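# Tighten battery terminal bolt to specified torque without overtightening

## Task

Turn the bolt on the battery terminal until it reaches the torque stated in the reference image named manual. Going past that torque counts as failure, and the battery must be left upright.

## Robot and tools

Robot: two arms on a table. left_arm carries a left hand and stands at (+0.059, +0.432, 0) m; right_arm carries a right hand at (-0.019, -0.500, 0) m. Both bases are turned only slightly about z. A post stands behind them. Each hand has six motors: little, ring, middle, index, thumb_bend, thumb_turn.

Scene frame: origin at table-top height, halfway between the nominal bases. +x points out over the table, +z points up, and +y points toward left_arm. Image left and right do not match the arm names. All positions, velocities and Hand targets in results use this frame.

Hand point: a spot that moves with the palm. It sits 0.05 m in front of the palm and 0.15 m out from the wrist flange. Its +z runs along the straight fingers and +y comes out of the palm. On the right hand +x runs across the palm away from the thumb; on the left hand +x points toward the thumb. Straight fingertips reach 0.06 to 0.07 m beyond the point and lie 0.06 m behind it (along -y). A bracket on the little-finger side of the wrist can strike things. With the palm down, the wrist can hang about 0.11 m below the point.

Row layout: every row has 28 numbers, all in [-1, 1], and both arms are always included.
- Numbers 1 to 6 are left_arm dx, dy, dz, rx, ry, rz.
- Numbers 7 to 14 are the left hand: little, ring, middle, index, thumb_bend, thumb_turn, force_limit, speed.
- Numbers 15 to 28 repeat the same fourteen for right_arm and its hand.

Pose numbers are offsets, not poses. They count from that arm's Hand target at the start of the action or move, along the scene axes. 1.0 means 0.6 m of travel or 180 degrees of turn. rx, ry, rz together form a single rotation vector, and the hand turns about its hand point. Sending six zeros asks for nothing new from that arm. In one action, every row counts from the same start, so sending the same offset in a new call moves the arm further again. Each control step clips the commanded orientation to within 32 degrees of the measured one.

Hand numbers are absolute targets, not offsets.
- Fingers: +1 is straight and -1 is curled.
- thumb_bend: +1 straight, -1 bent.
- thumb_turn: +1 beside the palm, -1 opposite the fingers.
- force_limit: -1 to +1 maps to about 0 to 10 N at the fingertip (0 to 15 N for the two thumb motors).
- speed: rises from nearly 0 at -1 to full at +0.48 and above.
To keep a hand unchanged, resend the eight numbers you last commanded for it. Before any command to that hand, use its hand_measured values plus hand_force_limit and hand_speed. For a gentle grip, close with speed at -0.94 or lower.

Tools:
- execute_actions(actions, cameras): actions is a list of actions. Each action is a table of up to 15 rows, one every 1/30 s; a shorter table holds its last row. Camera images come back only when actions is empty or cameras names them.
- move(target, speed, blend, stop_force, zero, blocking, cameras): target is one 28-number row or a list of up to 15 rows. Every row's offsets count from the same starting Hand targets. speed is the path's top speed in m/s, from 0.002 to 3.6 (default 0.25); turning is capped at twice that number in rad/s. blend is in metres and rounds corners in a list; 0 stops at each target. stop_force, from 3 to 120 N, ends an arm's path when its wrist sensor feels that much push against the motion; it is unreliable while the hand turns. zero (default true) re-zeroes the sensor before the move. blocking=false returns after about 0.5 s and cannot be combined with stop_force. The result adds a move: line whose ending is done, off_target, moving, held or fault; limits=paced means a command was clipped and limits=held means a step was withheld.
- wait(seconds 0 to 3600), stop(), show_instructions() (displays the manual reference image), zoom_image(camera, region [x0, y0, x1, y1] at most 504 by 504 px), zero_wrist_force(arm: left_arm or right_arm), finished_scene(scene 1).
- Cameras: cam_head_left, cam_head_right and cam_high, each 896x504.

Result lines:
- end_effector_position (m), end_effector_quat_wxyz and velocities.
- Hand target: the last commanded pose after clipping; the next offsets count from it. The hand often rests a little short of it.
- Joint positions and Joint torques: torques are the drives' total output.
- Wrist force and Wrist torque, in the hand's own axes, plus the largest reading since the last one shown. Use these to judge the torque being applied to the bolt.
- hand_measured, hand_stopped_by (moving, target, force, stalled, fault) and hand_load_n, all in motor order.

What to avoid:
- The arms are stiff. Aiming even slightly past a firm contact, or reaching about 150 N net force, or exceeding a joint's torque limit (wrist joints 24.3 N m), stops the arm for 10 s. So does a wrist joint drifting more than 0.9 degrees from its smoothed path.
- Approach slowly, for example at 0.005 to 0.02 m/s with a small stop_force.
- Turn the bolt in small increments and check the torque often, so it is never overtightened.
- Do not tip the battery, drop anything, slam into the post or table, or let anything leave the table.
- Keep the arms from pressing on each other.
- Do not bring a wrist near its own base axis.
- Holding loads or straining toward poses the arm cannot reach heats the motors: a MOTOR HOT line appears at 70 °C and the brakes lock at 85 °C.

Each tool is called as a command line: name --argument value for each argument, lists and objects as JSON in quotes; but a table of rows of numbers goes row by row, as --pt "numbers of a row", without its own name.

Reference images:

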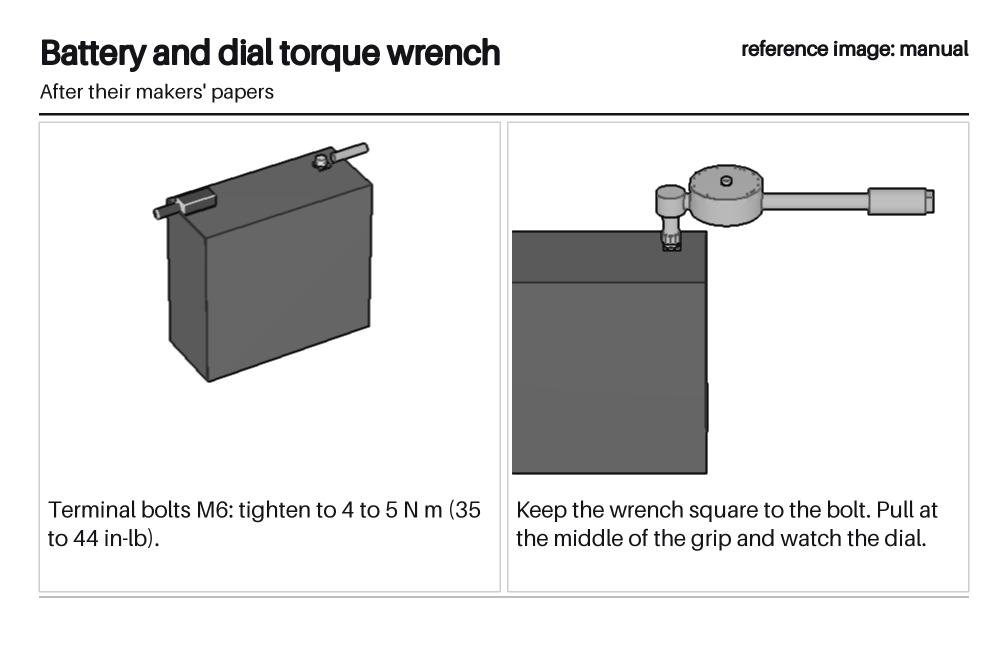

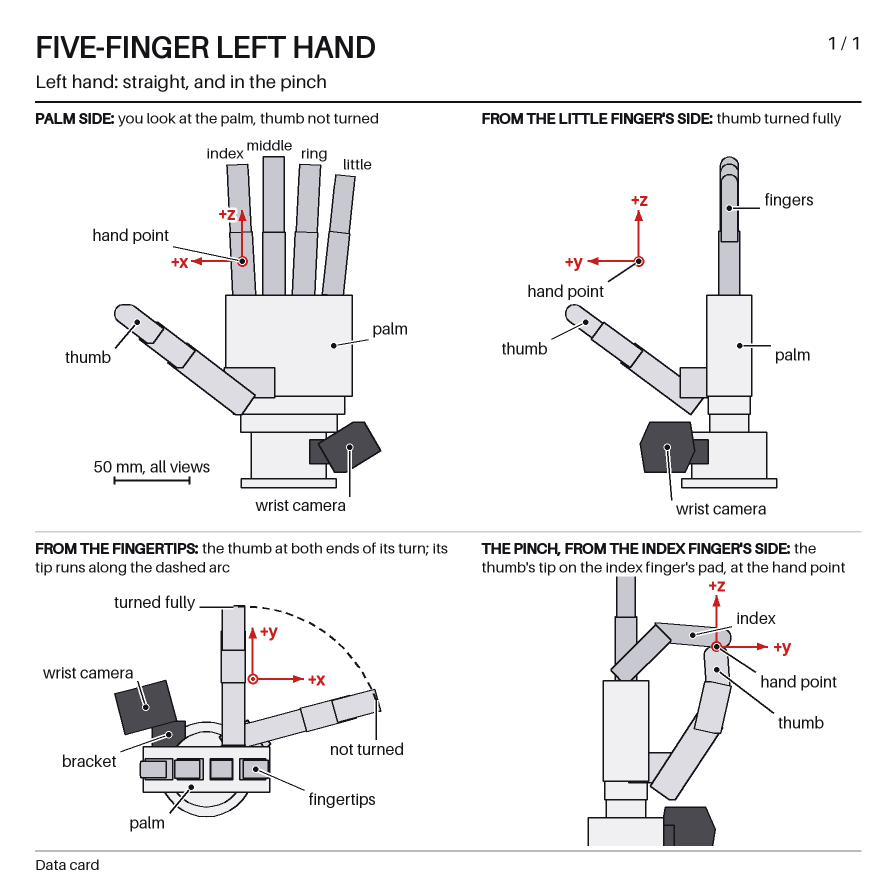

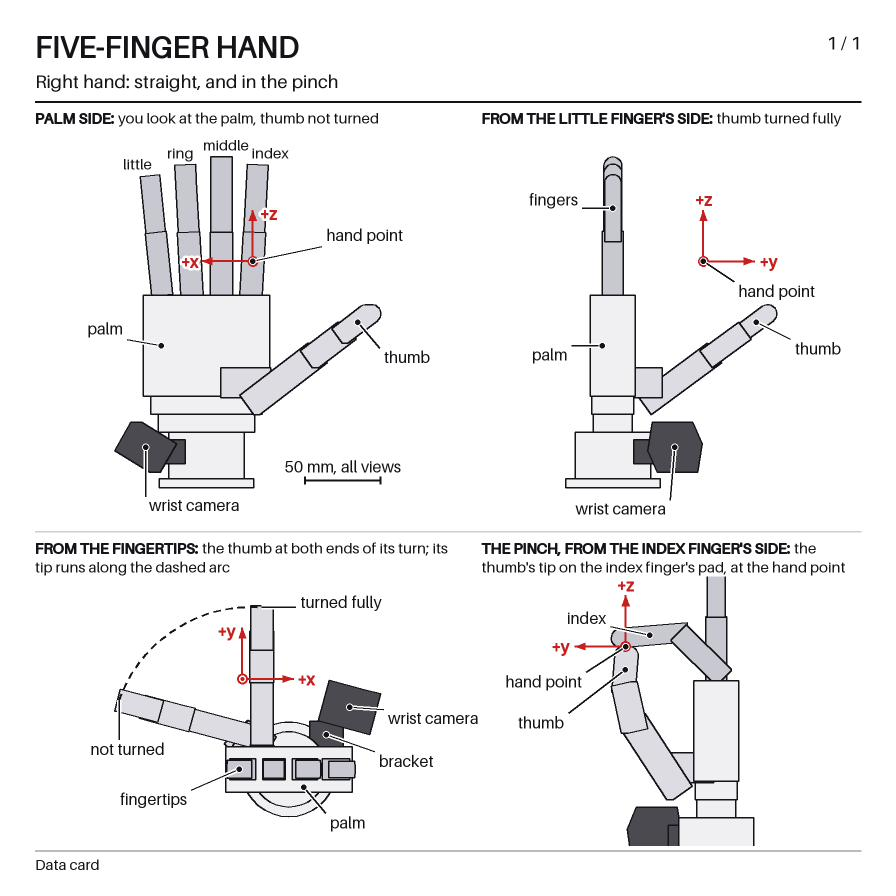

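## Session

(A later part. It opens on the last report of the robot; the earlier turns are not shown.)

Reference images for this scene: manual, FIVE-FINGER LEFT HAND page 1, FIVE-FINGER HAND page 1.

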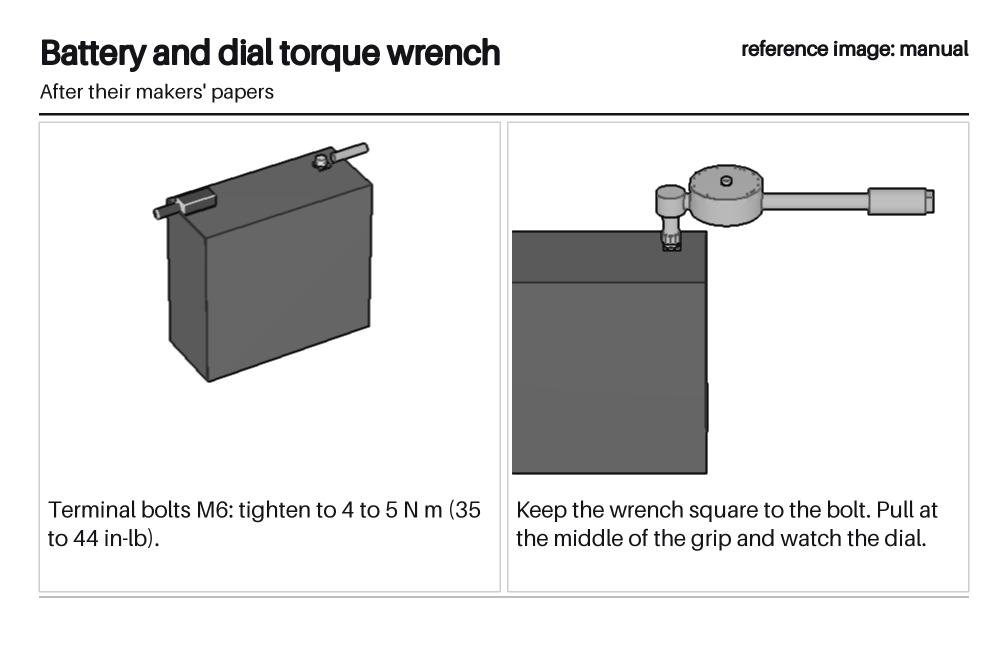

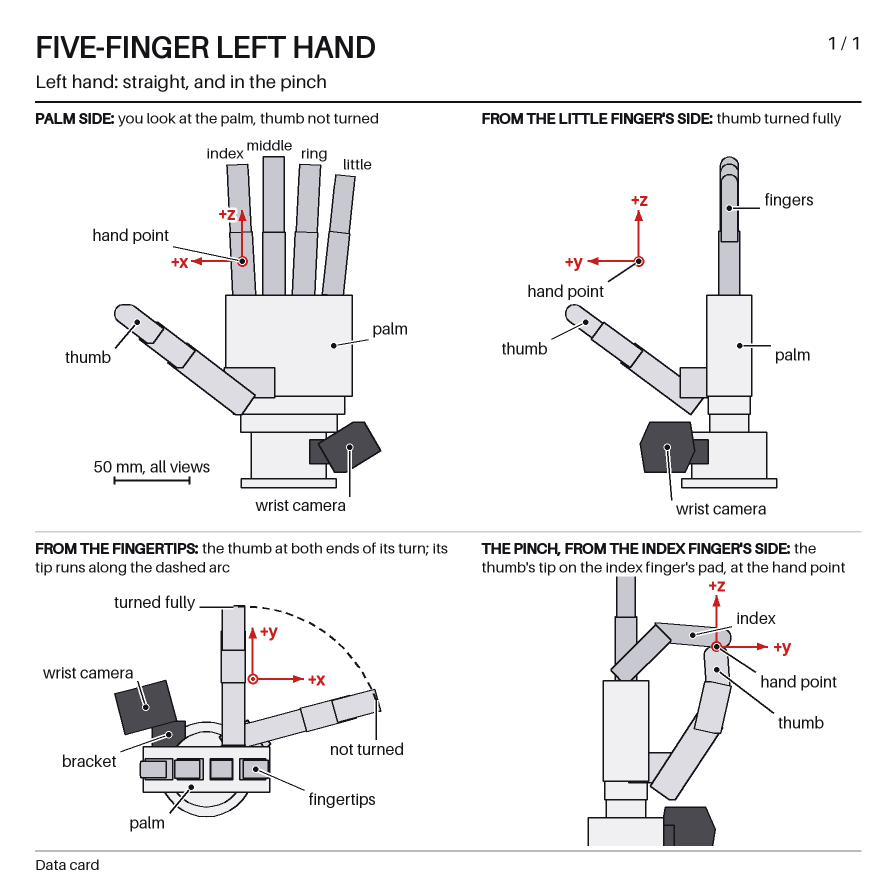

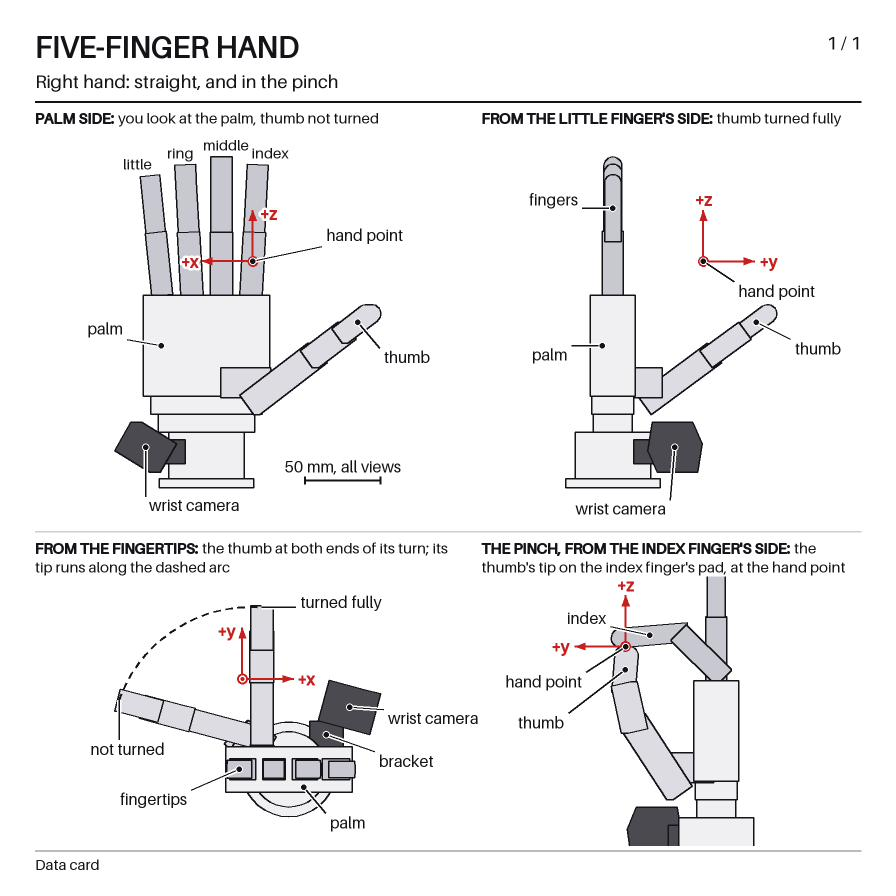

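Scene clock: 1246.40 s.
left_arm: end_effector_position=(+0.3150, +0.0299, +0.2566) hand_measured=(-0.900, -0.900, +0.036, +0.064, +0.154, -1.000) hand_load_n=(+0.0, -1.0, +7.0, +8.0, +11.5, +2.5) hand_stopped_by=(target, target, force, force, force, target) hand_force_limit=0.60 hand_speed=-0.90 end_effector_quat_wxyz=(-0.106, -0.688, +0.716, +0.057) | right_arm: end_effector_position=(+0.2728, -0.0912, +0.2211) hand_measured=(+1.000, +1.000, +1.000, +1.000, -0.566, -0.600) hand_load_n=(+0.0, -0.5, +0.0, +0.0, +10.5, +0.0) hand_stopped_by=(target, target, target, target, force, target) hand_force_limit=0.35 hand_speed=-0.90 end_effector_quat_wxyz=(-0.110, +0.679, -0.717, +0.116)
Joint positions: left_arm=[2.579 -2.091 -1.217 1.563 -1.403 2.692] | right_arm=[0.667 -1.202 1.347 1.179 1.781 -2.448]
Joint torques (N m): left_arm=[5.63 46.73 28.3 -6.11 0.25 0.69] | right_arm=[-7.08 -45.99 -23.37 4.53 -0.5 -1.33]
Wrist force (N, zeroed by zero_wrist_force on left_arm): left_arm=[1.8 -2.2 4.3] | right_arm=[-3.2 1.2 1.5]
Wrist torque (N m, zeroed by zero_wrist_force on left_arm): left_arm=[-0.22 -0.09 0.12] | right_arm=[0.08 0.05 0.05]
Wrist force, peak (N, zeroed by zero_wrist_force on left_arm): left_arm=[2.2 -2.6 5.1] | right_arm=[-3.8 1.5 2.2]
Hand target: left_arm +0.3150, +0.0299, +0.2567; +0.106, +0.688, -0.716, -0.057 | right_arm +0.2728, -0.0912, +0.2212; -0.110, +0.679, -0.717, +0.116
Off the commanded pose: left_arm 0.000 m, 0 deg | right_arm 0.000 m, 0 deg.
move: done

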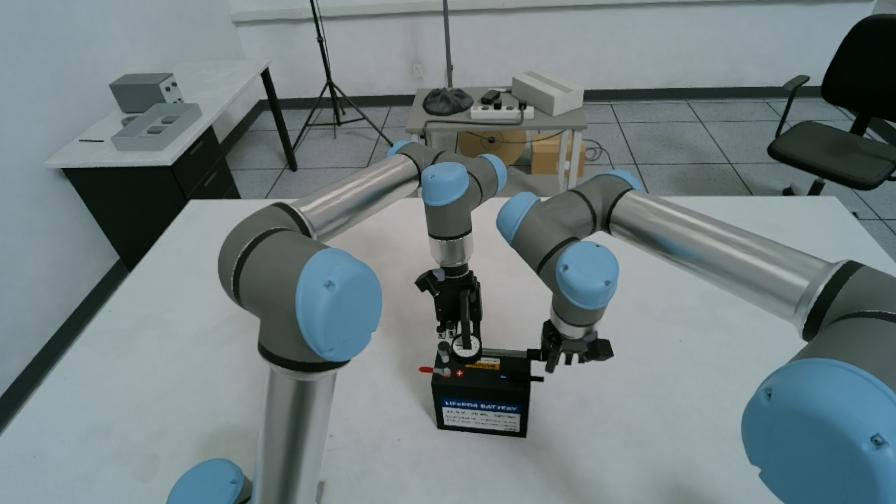

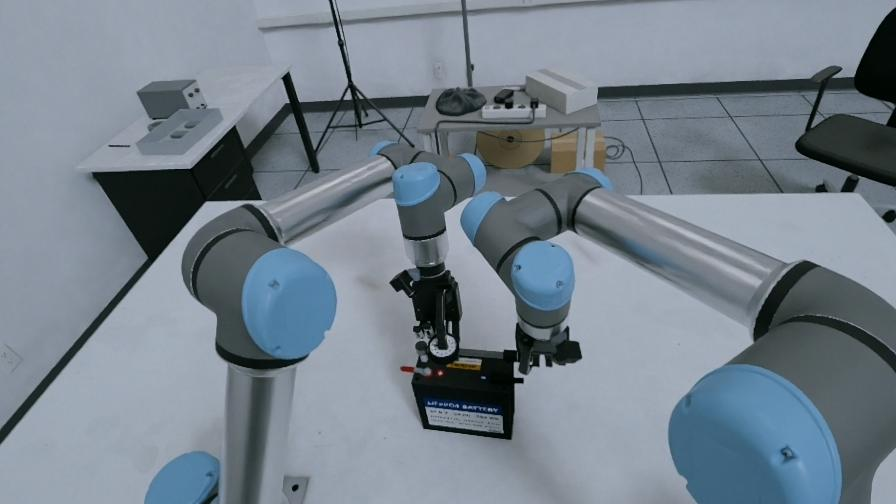

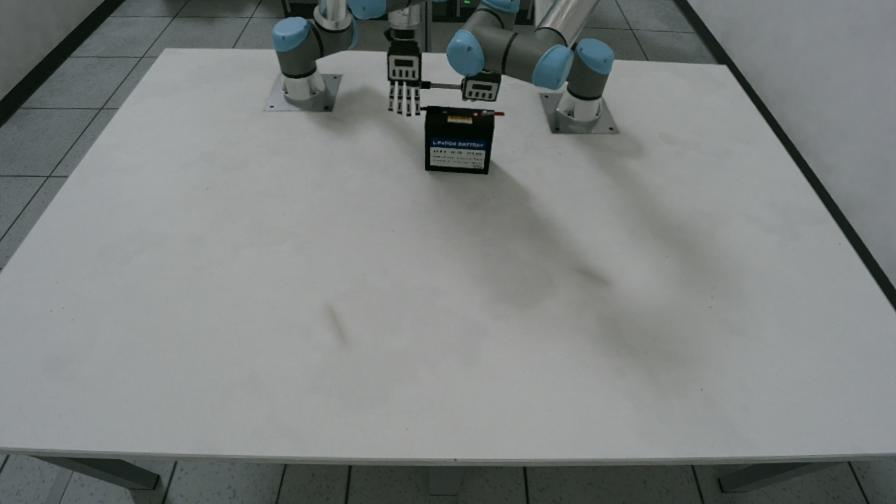

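move --pt "0 0 0.07 0 0 0 -0.9 -0.9 -0.5 -0.5 -0.1 -1 0.6 -0.9 0 0 0.07 0 0 0 1 1 1 1 -0.85 -0.6 0.35 -0.9" --pt "0.3 0 0.07 0 0 0 -0.9 -0.9 -0.5 -0.5 -0.1 -1 0.6 -0.9 0.3 0 0.07 0 0 0 1 1 1 1 -0.85 -0.6 0.35 -0.9" --speed 0.04 --blend 0.01 --cameras '["all"]'

zoom_image --camera "cam_head_left" --region '[380, 240, 620, 450]'

zoom_image --camera "cam_high" --region '[360, 60, 540, 210]'

Scene clock: 1254.17 s.
left_arm: end_effector_position=(+0.4943, +0.0304, +0.2983) hand_measured=(-0.900, -0.900, +0.036, +0.064, +0.154, -1.000) hand_load_n=(+0.0, -0.5, +7.0, +8.5, +11.0, +2.5) hand_stopped_by=(target, target, force, force, force, target) hand_force_limit=0.60 hand_speed=-0.90 end_effector_quat_wxyz=(-0.107, -0.689, +0.715, +0.054) | right_arm: end_effector_position=(+0.4528, -0.0912, +0.2632) hand_measured=(+1.000, +1.000, +1.000, +1.000, -0.566, -0.600) hand_load_n=(+0.0, +0.0, +0.0, +0.0, +10.0, +0.0) hand_stopped_by=(target, target, target, target, force, target) hand_force_limit=0.35 hand_speed=-0.90 end_effector_quat_wxyz=(-0.110, +0.679, -0.717, +0.116)
Joint positions: left_arm=[2.714 -2.69 -0.035 0.964 -1.424 2.824] | right_arm=[0.476 -0.85 0.681 1.459 1.731 -2.636]
Joint torques (N m): left_arm=[12.38 45.61 26.31 -6.15 -2.48 1.66] | right_arm=[-8.33 -39.31 -24.21 4.38 -0.94 -1.54]
Wrist force (N, zeroed by zero_wrist_force on left_arm): left_arm=[0.6 -2.0 4.8] | right_arm=[-2.7 1.1 1.9]
Wrist torque (N m, zeroed by zero_wrist_force on left_arm): left_arm=[-0.19 0.03 -0.07] | right_arm=[0.08 -0.01 0.06]
Wrist force, peak (N, zeroed by zero_wrist_force on left_arm): left_arm=[6.5 -2.8 4.8] | right_arm=[-8.5 1.7 2.0]
Hand target: left_arm +0.4950, +0.0299, +0.2987; +0.106, +0.688, -0.716, -0.057 | right_arm +0.4528, -0.0912, +0.2632; -0.110, +0.679, -0.717, +0.116
Off the commanded pose: left_arm 0.001 m, 0 deg | right_arm 0.000 m, 0 deg.
elbow stopped short (left arm): the move would have taken joint 3 (elbow) straighter than the controller allows.
move: done

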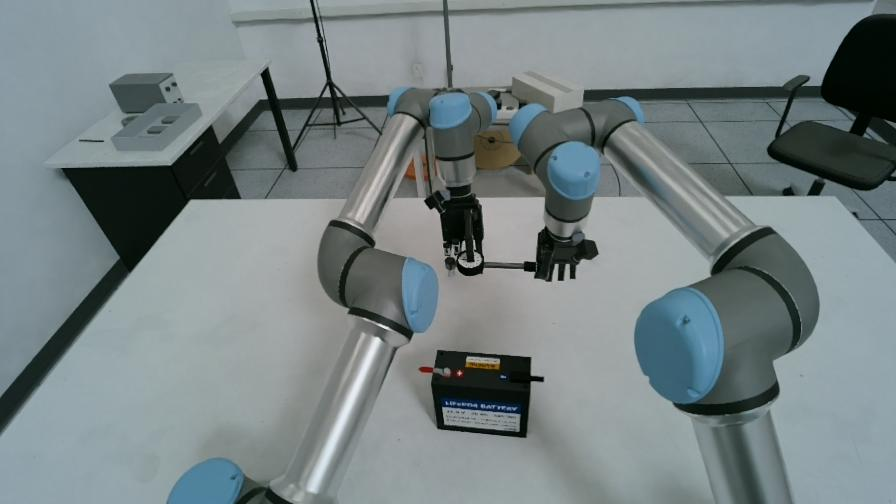

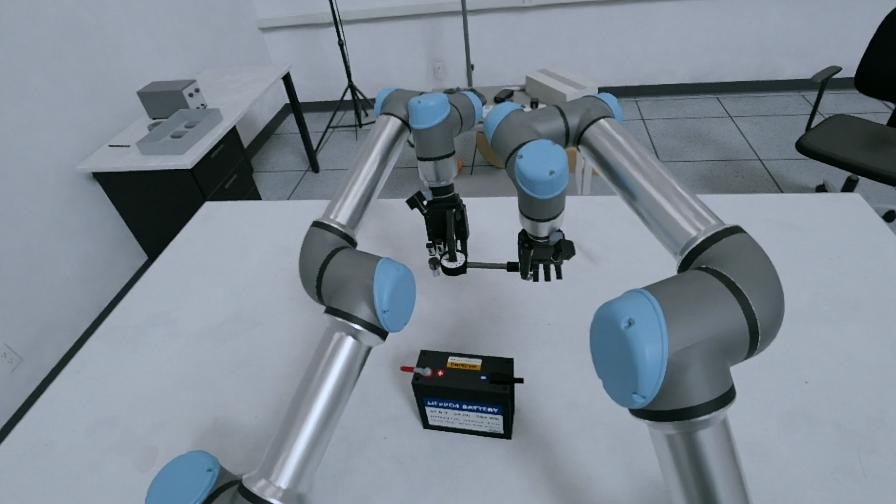

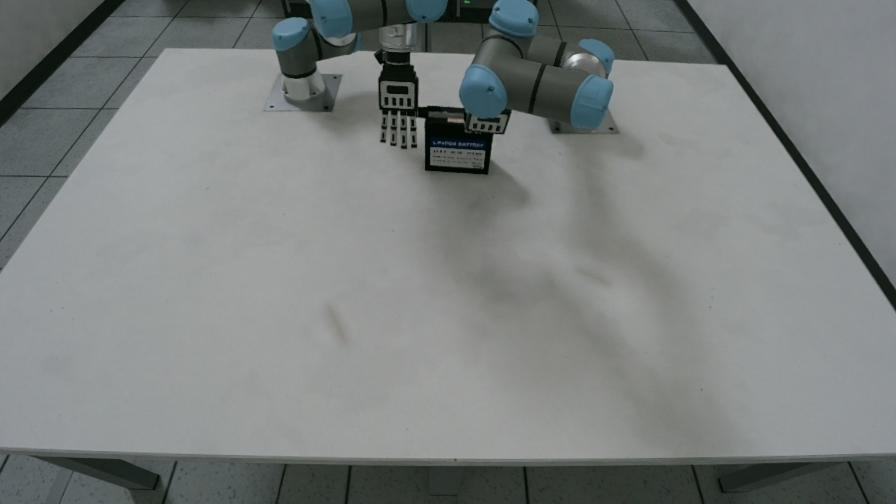

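Scaled by 2.100 from the camera's image (finer frame: 1280x720).

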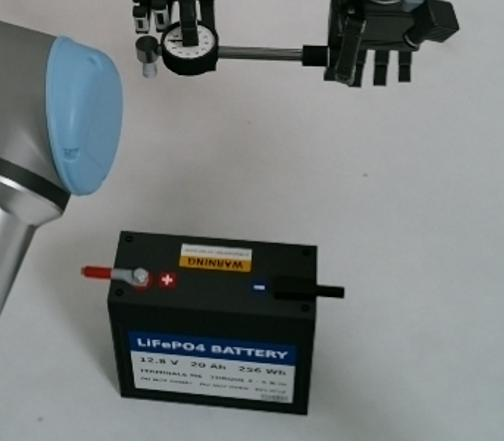

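Scaled by 2.800 from the camera's image (finer frame: 1280x720).

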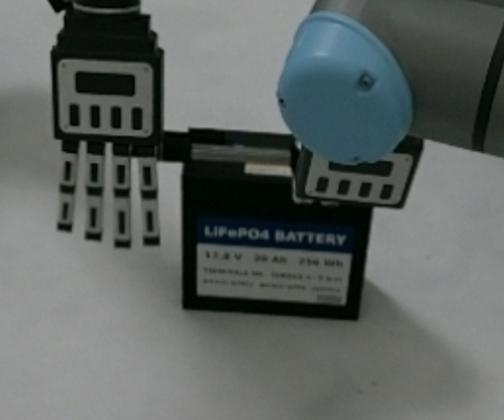

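move --pt "-0.075 0 0 0 0 0 -0.9 -0.9 -0.5 -0.5 -0.1 -1 0.6 -0.9 -0.075 0 0 0 0 0 1 1 1 1 -0.85 -0.6 0.35 -0.9" --pt "-0.075 0 -0.275 0 0 0 -0.9 -0.9 -0.5 -0.5 -0.1 -1 0.6 -0.9 -0.075 0 -0.275 0 0 0 1 1 1 1 -0.85 -0.6 0.35 -0.9" --speed 0.04 --blend 0.01 --cameras '["all"]'

zoom_image --camera "cam_head_left" --region '[400, 220, 640, 400]'

zoom_image --camera "cam_high" --region '[360, 60, 540, 210]'

Scene clock: 1260.50 s.
left_arm: end_effector_position=(+0.4500, +0.0299, +0.1338) hand_measured=(-0.900, -0.900, +0.036, +0.064, +0.154, -1.000) hand_load_n=(+0.0, -0.5, +7.5, +8.0, +11.0, +2.0) hand_stopped_by=(target, target, force, force, force, target) hand_force_limit=0.60 hand_speed=-0.90 end_effector_quat_wxyz=(-0.106, -0.688, +0.716, +0.057) | right_arm: end_effector_position=(+0.4078, -0.0912, +0.0984) hand_measured=(+1.000, +1.000, +1.000, +1.000, -0.566, -0.600) hand_load_n=(+0.0, +0.0, +0.0, +0.0, +10.0, +0.0) hand_stopped_by=(target, target, target, target, force, target) hand_force_limit=0.35 hand_speed=-0.90 end_effector_quat_wxyz=(-0.110, +0.679, -0.717, +0.116)
Joint positions: left_arm=[2.685 -2.441 -0.945 1.623 -1.422 2.798] | right_arm=[0.514 -0.916 1.221 0.992 1.741 -2.598]
Joint torques (N m): left_arm=[11.62 41.11 11.5 -0.45 4.22 -1.61] | right_arm=[-6.21 -33.46 -10.47 -0.58 -1.32 -1.37]
Wrist force (N, zeroed by zero_wrist_force on left_arm): left_arm=[-1.1 -1.5 5.1] | right_arm=[-0.6 0.1 2.1]
Wrist torque (N m, zeroed by zero_wrist_force on left_arm): left_arm=[-0.17 -0.14 0.18] | right_arm=[-0.01 0.02 0.04]
Wrist force, peak (N, zeroed by zero_wrist_force on left_arm): left_arm=[3.8 -2.7 4.8] | right_arm=[-6.1 0.9 2.1]
Hand target: left_arm +0.4500, +0.0299, +0.1337; +0.106, +0.688, -0.716, -0.057 | right_arm +0.4078, -0.0912, +0.0982; -0.110, +0.679, -0.717, +0.116
Off the commanded pose: left_arm 0.000 m, 0 deg | right_arm 0.000 m, 0 deg.
move: done

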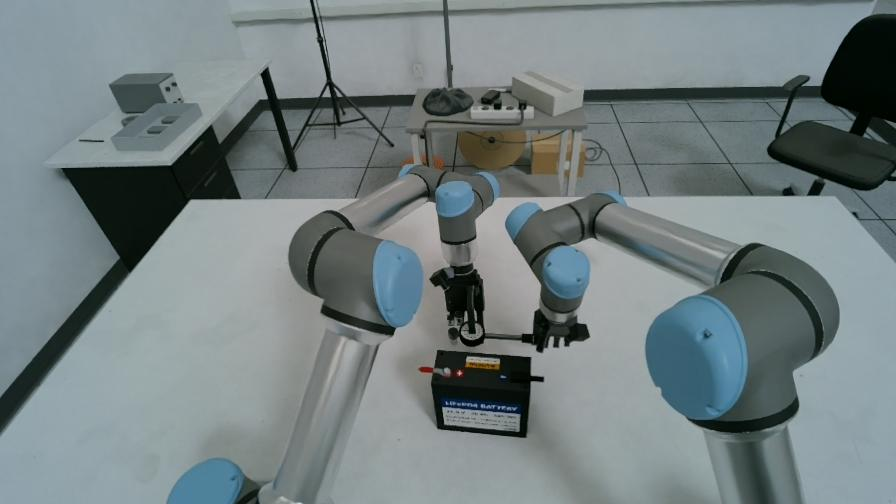

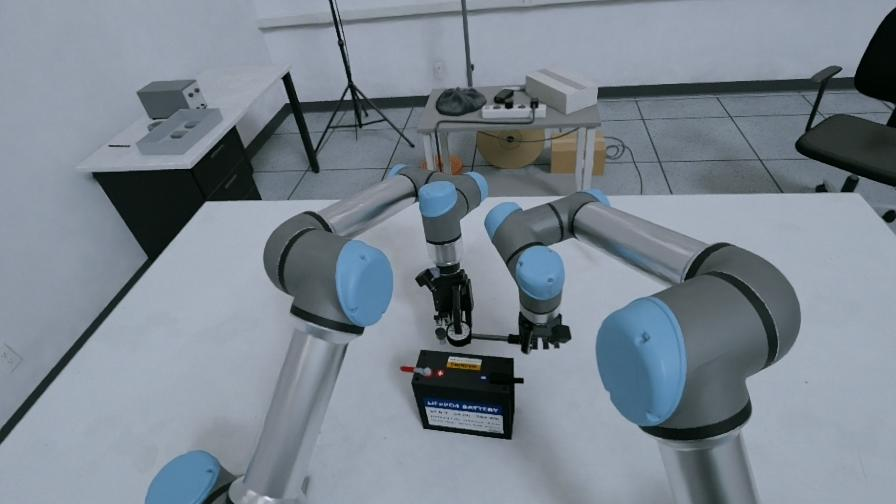

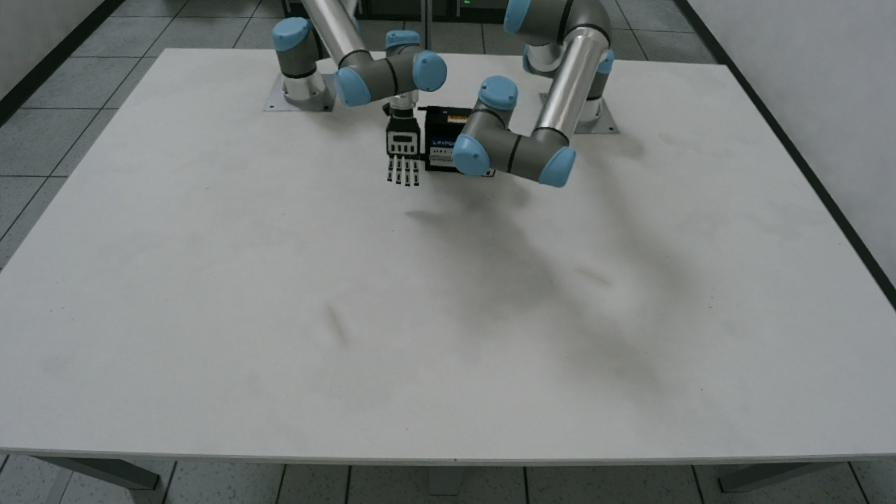

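Scaled by 2.100 from the camera's image (finer frame: 1280x720).

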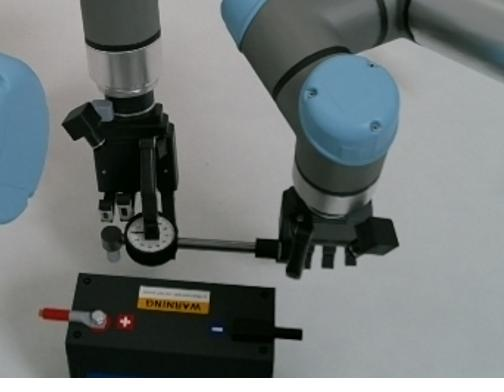

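Scaled by 2.800 from the camera's image (finer frame: 1280x720).

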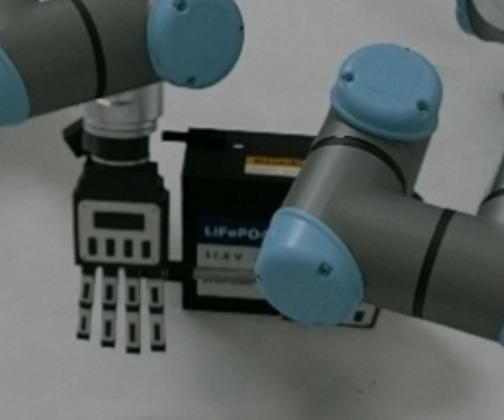

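move --target '[0.025,0,-0.033,0,0,0,-0.9,-0.9,-0.5,-0.5,-0.1,-1,0.6,-0.9,0.025,0,-0.033,0,0,0,1,1,1,1,-0.85,-0.6,0.35,-0.9]' --speed 0.03

move --target '[0,0,0,0,0,0,-0.9,-0.9,-0.5,-0.5,-0.1,-1,0.6,-0.9,0,0,0,0,0,0,1,1,1,1,-0.53,-0.6,0.35,-0.95]' --speed 0.03 --cameras '["all"]'

zoom_image --camera "cam_head_left" --region '[420, 280, 620, 400]'

Scene clock: 1262.37 s.
left_arm: end_effector_position=(+0.4649, +0.0299, +0.1140) hand_measured=(-0.900, -0.900, +0.036, +0.064, +0.154, -1.000) hand_load_n=(+0.0, -0.5, +7.5, +7.5, +11.0, +2.0) hand_stopped_by=(target, target, force, force, force, target) hand_force_limit=0.60 hand_speed=-0.90 end_effector_quat_wxyz=(-0.106, -0.688, +0.716, +0.057) | right_arm: end_effector_position=(+0.4227, -0.0912, +0.0785) hand_measured=(+1.000, +1.000, +1.000, +1.000, -0.566, -0.600) hand_load_n=(+0.0, +0.0, -0.5, +0.0, +10.0, +0.0) hand_stopped_by=(target, target, target, target, force, target) hand_force_limit=0.35 hand_speed=-0.90 end_effector_quat_wxyz=(-0.110, +0.679, -0.717, +0.116)
Joint positions: left_arm=[2.695 -2.491 -0.904 1.631 -1.424 2.807] | right_arm=[0.501 -0.874 1.201 0.967 1.738 -2.611]
Joint torques (N m): left_arm=[11.26 42.78 27.73 -0.54 -1.78 1.45] | right_arm=[-7.78 -35.55 -23.53 -0.64 -1.66 -1.55]
Wrist force (N, zeroed by zero_wrist_force on left_arm): left_arm=[-1.1 -1.2 5.1] | right_arm=[-1.0 0.0 1.9]
Wrist torque (N m, zeroed by zero_wrist_force on left_arm): left_arm=[-0.14 -0.10 0.02] | right_arm=[0.00 0.06 0.14]
Wrist force, peak (N, zeroed by zero_wrist_force on left_arm): left_arm=[-2.0 -1.4 5.1] | right_arm=[-1.6 0.1 2.5]
Hand target: left_arm +0.4650, +0.0299, +0.1139; +0.106, +0.688, -0.716, -0.057 | right_arm +0.4228, -0.0912, +0.0784; -0.110, +0.679, -0.717, +0.116
Off the commanded pose: left_arm 0.000 m, 0 deg | right_arm 0.000 m, 0 deg.
move: done

Scene clock: 1263.13 s.
left_arm: end_effector_position=(+0.4650, +0.0299, +0.1139) hand_measured=(-0.900, -0.900, +0.036, +0.064, +0.154, -1.000) hand_load_n=(+0.5, -0.5, +7.0, +8.0, +11.0, +2.0) hand_stopped_by=(target, target, force, force, force, target) hand_force_limit=0.60 hand_speed=-0.90 end_effector_quat_wxyz=(-0.106, -0.688, +0.716, +0.057) | right_arm: end_effector_position=(+0.4228, -0.0912, +0.0784) hand_measured=(+1.000, +1.000, +1.000, +1.000, -0.528, -0.600) hand_load_n=(+0.0, +0.0, +0.0, +0.0, +3.5, +0.0) hand_stopped_by=(target, target, target, target, target, target) hand_force_limit=0.35 hand_speed=-0.95 end_effector_quat_wxyz=(-0.110, +0.679, -0.717, +0.116)
Joint positions: left_arm=[2.695 -2.491 -0.903 1.631 -1.424 2.807] | right_arm=[0.501 -0.874 1.201 0.967 1.738 -2.611]
Joint torques (N m): left_arm=[11.6 42.45 29.21 -0.99 -1.67 1.48] | right_arm=[-6.49 -35.43 -23.41 -0.71 -1.63 -1.41]
Wrist force (N, zeroed by zero_wrist_force on left_arm): left_arm=[-1.5 -1.3 4.9] | right_arm=[-0.3 0.4 2.2]
Wrist torque (N m, zeroed by zero_wrist_force on left_arm): left_arm=[-0.14 -0.08 0.01] | right_arm=[0.00 0.00 0.14]
Wrist force, peak (N, zeroed by zero_wrist_force on left_arm): left_arm=[-1.4 -1.4 5.2] | right_arm=[-0.9 0.1 2.5]
Hand target: left_arm +0.4650, +0.0299, +0.1139; +0.106, +0.688, -0.716, -0.057 | right_arm +0.4228, -0.0912, +0.0784; -0.110, +0.679, -0.717, +0.116
Off the commanded pose: left_arm 0.000 m, 0 deg | right_arm 0.000 m, 0 deg.
move: done

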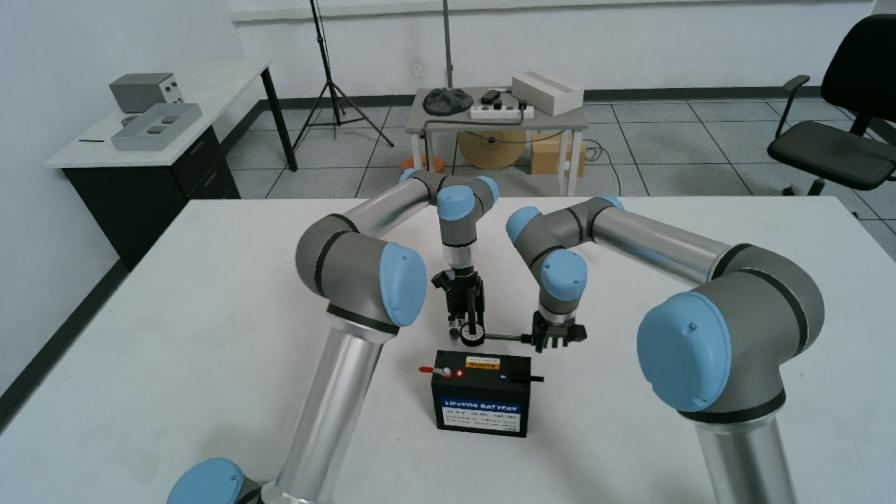

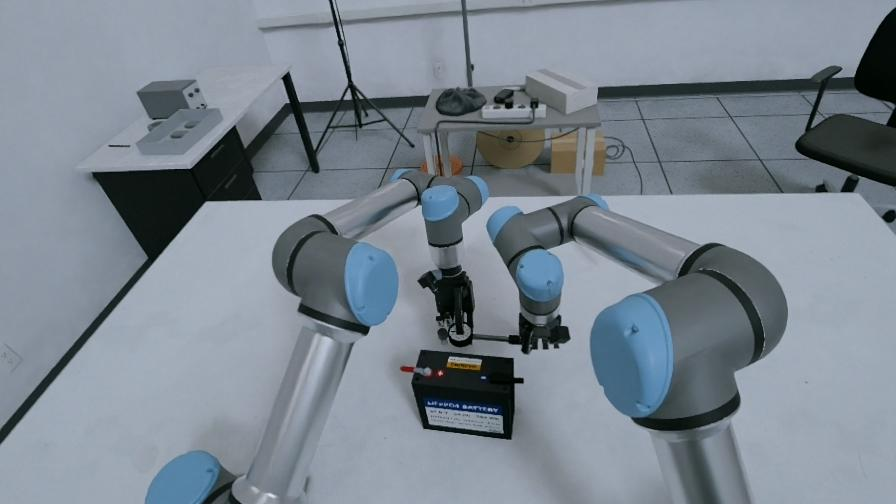

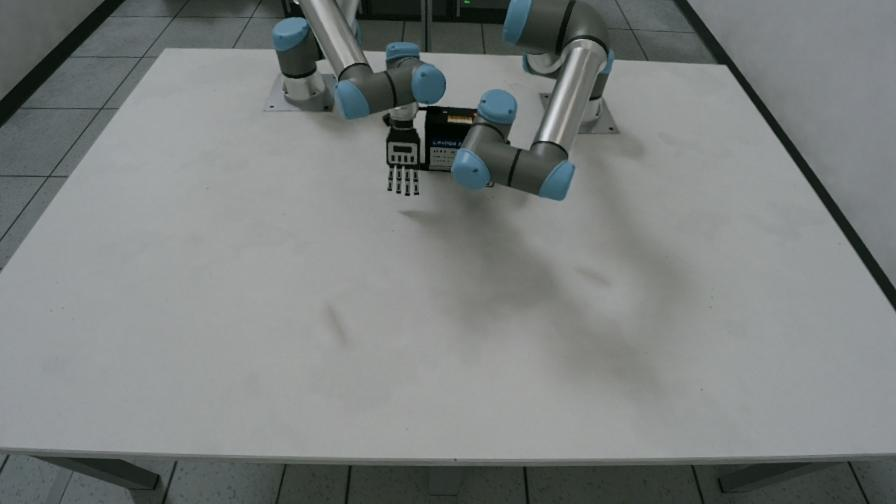

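Scaled by 2.520 from the camera's image (finer frame: 1280x720).

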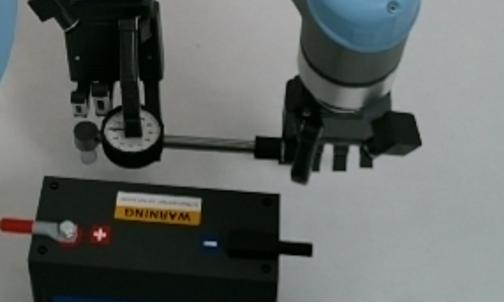

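move --target '[0,0,0,0,0,0,-0.9,-0.9,-0.5,-0.5,-0.1,-1,0.6,-0.9,0,0,0,0,0,0,1,1,1,1,-0.49,-0.6,0.35,-0.95]' --speed 0.03

move --target '[0,0,0,0,0,0,-0.9,-0.9,-0.5,-0.5,-0.1,-1,0.6,-0.9,0,0,0,0,0,0,1,1,1,1,-0.44,-0.6,0.35,-0.95]' --speed 0.03 --cameras '["cam_head_left"]'

zoom_image --camera "cam_head_left" --region '[420, 280, 620, 400]'

Scene clock: 1264.17 s.
left_arm: end_effector_position=(+0.4650, +0.0299, +0.1139) hand_measured=(-0.900, -0.900, +0.036, +0.064, +0.154, -1.000) hand_load_n=(+0.0, -0.5, +7.5, +8.0, +11.0, +2.0) hand_stopped_by=(target, target, force, force, force, target) hand_force_limit=0.60 hand_speed=-0.90 end_effector_quat_wxyz=(-0.106, -0.688, +0.716, +0.057) | right_arm: end_effector_position=(+0.4228, -0.0912, +0.0784) hand_measured=(+1.000, +1.000, +1.000, +1.000, -0.490, -0.600) hand_load_n=(+0.0, +0.0, +0.0, +0.0, +0.0, +0.5) hand_stopped_by=(target, target, target, target, target, target) hand_force_limit=0.35 hand_speed=-0.95 end_effector_quat_wxyz=(-0.110, +0.679, -0.717, +0.116)
Joint positions: left_arm=[2.695 -2.491 -0.903 1.631 -1.424 2.807] | right_arm=[0.501 -0.874 1.201 0.967 1.738 -2.611]
Joint torques (N m): left_arm=[11.32 42.66 28.01 -1.77 -1.51 1.43] | right_arm=[-6.41 -35.79 -23.9 -0.75 -1.46 -1.42]
Wrist force (N, zeroed by zero_wrist_force on left_arm): left_arm=[-1.0 -1.4 4.1] | right_arm=[-0.5 0.7 2.0]
Wrist torque (N m, zeroed by zero_wrist_force on left_arm): left_arm=[-0.14 -0.12 0.03] | right_arm=[0.03 0.01 0.11]
Wrist force, peak (N, zeroed by zero_wrist_force on left_arm): left_arm=[-1.6 -1.5 4.9] | right_arm=[-0.6 1.0 2.3]
Hand target: left_arm +0.4650, +0.0299, +0.1139; +0.106, +0.688, -0.716, -0.057 | right_arm +0.4228, -0.0912, +0.0784; -0.110, +0.679, -0.717, +0.116
Off the commanded pose: left_arm 0.000 m, 0 deg | right_arm 0.000 m, 0 deg.
move: done

Scene clock: 1265.07 s.
left_arm: end_effector_position=(+0.4650, +0.0299, +0.1139) hand_measured=(-0.900, -0.900, +0.036, +0.064, +0.154, -1.000) hand_load_n=(+0.0, -0.5, +7.0, +8.0, +10.5, +2.0) hand_stopped_by=(target, target, force, force, force, target) hand_force_limit=0.60 hand_speed=-0.90 end_effector_quat_wxyz=(-0.106, -0.688, +0.716, +0.057) | right_arm: end_effector_position=(+0.4228, -0.0912, +0.0784) hand_measured=(+1.000, +1.000, +1.000, +1.000, -0.440, -0.600) hand_load_n=(+0.0, +0.0, +0.0, +0.0, +0.0, +0.0) hand_stopped_by=(target, target, target, target, target, target) hand_force_limit=0.35 hand_speed=-0.95 end_effector_quat_wxyz=(-0.110, +0.679, -0.717, +0.116)
Joint positions: left_arm=[2.695 -2.491 -0.903 1.631 -1.424 2.807] | right_arm=[0.501 -0.874 1.201 0.967 1.738 -2.611]
Joint torques (N m): left_arm=[10.25 42.22 27.81 -2.41 -1.43 1.33] | right_arm=[-6.5 -36.48 -24.5 -0.8 -1.44 -1.4]
Wrist force (N, zeroed by zero_wrist_force on left_arm): left_arm=[-1.2 -1.8 4.5] | right_arm=[-0.5 0.8 2.5]
Wrist torque (N m, zeroed by zero_wrist_force on left_arm): left_arm=[-0.17 -0.11 0.03] | right_arm=[0.02 0.00 0.12]
Wrist force, peak (N, zeroed by zero_wrist_force on left_arm): left_arm=[-1.0 -1.6 4.8] | right_arm=[-0.5 0.9 2.5]
Hand target: left_arm +0.4650, +0.0299, +0.1139; +0.106, +0.688, -0.716, -0.057 | right_arm +0.4228, -0.0912, +0.0784; -0.110, +0.679, -0.717, +0.116
Off the commanded pose: left_arm 0.000 m, 0 deg | right_arm 0.000 m, 0 deg.
move: done

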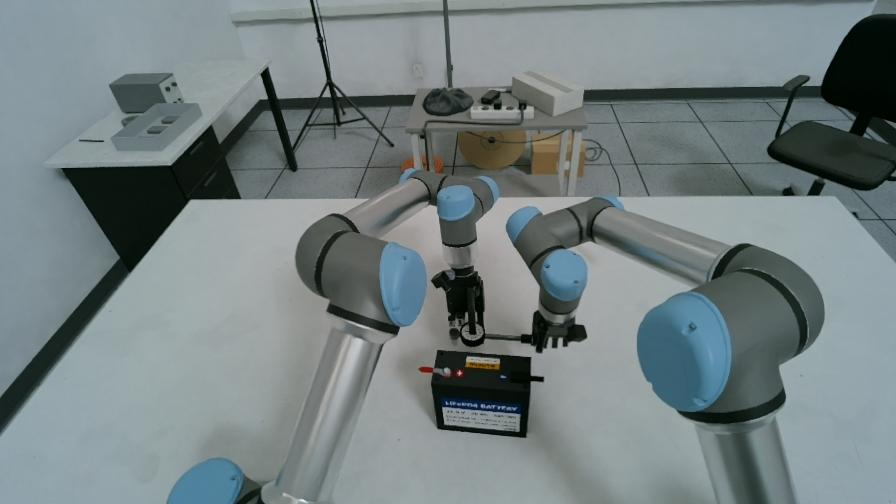

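Scaled by 2.520 from the camera's image (finer frame: 1280x720).

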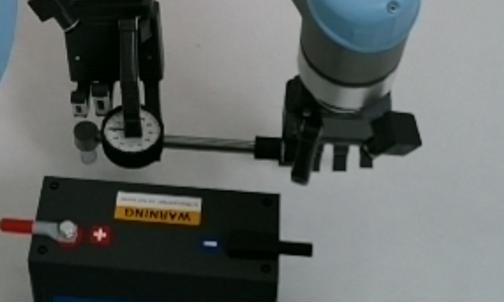

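move --target '[0,0,0,0,0,0,-0.9,-0.9,-0.5,-0.5,-0.1,-1,0.6,-0.9,0,0,0,0,0,0,1,1,1,1,0.6,-0.6,0.35,-0.7]' --speed 0.03

move --target '[0,0,0,0,0,0,-0.9,-0.9,-0.5,-0.5,-0.1,-1,0.6,-0.9,0.0158,-0.0008,0.0053,0,0,0,1,1,1,1,0.6,-0.6,0.35,-0.7]' --speed 0.02 --cameras '["cam_head_left"]'

zoom_image --camera "cam_head_left" --region '[420, 280, 620, 400]'

Scene clock: 1268.17 s.
left_arm: end_effector_position=(+0.4650, +0.0299, +0.1139) hand_measured=(-0.900, -0.900, +0.036, +0.064, +0.154, -1.000) hand_load_n=(+0.0, -1.0, +7.5, +7.5, +11.0, +2.0) hand_stopped_by=(target, target, force, force, force, target) hand_force_limit=0.60 hand_speed=-0.90 end_effector_quat_wxyz=(-0.106, -0.688, +0.716, +0.057) | right_arm: end_effector_position=(+0.4228, -0.0912, +0.0784) hand_measured=(+1.000, +1.000, +1.000, +1.000, +0.600, -0.600) hand_load_n=(+0.0, +0.0, +0.0, +0.0, +0.0, +0.0) hand_stopped_by=(target, target, target, target, target, target) hand_force_limit=0.35 hand_speed=-0.70 end_effector_quat_wxyz=(-0.110, +0.679, -0.717, +0.116)
Joint positions: left_arm=[2.695 -2.491 -0.903 1.631 -1.424 2.807] | right_arm=[0.501 -0.874 1.201 0.967 1.738 -2.611]
Joint torques (N m): left_arm=[9.51 42.34 24.82 -4.45 -0.7 1.34] | right_arm=[-6.86 -38.95 -23.23 -0.57 -0.6 -1.33]
Wrist force (N, zeroed by zero_wrist_force on left_arm): left_arm=[-0.8 -1.5 4.1] | right_arm=[-0.6 0.6 2.1]
Wrist torque (N m, zeroed by zero_wrist_force on left_arm): left_arm=[-0.16 -0.15 0.04] | right_arm=[0.01 0.02 0.10]
Wrist force, peak (N, zeroed by zero_wrist_force on left_arm): left_arm=[-1.1 -1.5 4.8] | right_arm=[-0.6 0.8 2.6]
Hand target: left_arm +0.4650, +0.0299, +0.1139; +0.106, +0.688, -0.716, -0.057 | right_arm +0.4228, -0.0912, +0.0784; -0.110, +0.679, -0.717, +0.116
Off the commanded pose: left_arm 0.000 m, 0 deg | right_arm 0.000 m, 0 deg.
move: done

Scene clock: 1269.10 s.
left_arm: end_effector_position=(+0.4650, +0.0299, +0.1139) hand_measured=(-0.900, -0.900, +0.036, +0.064, +0.154, -1.000) hand_load_n=(+0.0, -0.5, +7.5, +6.5, +10.5, +1.0) hand_stopped_by=(target, target, force, force, force, target) hand_force_limit=0.60 hand_speed=-0.90 end_effector_quat_wxyz=(-0.106, -0.688, +0.716, +0.057) | right_arm: end_effector_position=(+0.4322, -0.0917, +0.0816) hand_measured=(+1.000, +1.000, +1.000, +1.000, +0.600, -0.600) hand_load_n=(+0.0, +0.5, +0.0, +0.0, +0.0, +0.0) hand_stopped_by=(target, target, target, target, target, target) hand_force_limit=0.35 hand_speed=-0.70 end_effector_quat_wxyz=(-0.110, +0.679, -0.717, +0.116)
Joint positions: left_arm=[2.695 -2.491 -0.903 1.631 -1.424 2.807] | right_arm=[0.492 -0.86 1.168 0.984 1.735 -2.62]
Joint torques (N m): left_arm=[9.23 42.73 24.22 -5.19 -0.63 1.34] | right_arm=[-8.85 -36.63 -23.83 4.17 -1.5 -1.42]
Wrist force (N, zeroed by zero_wrist_force on left_arm): left_arm=[-0.1 -2.0 3.6] | right_arm=[-1.1 1.4 2.7]
Wrist torque (N m, zeroed by zero_wrist_force on left_arm): left_arm=[-0.18 -0.11 0.03] | right_arm=[0.03 0.03 0.09]
Wrist force, peak (N, zeroed by zero_wrist_force on left_arm): left_arm=[-1.1 -1.5 4.6] | right_arm=[-1.1 1.6 3.0]
Hand target: left_arm +0.4650, +0.0299, +0.1139; +0.106, +0.688, -0.716, -0.057 | right_arm +0.4323, -0.0917, +0.0816; -0.110, +0.679, -0.717, +0.116
Off the commanded pose: left_arm 0.000 m, 0 deg | right_arm 0.000 m, 0 deg.
move: done

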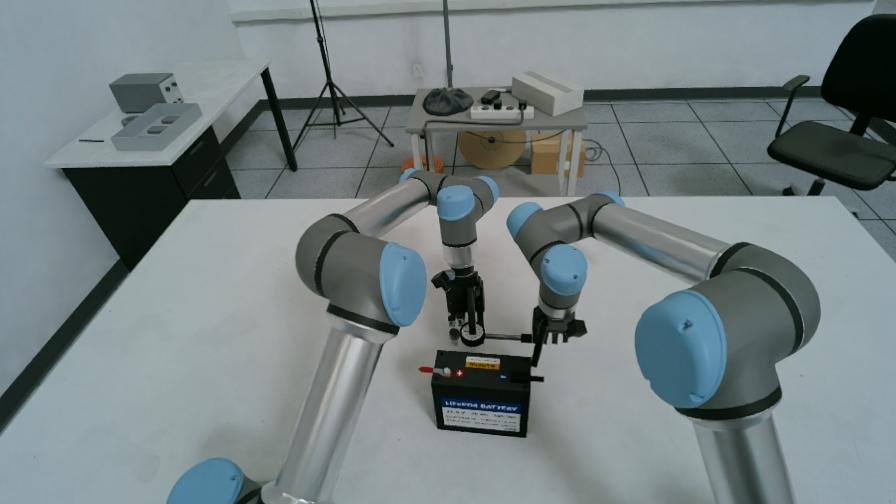

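Scaled by 2.520 from the camera's image (finer frame: 1280x720).

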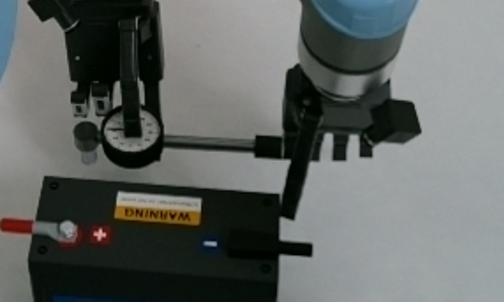

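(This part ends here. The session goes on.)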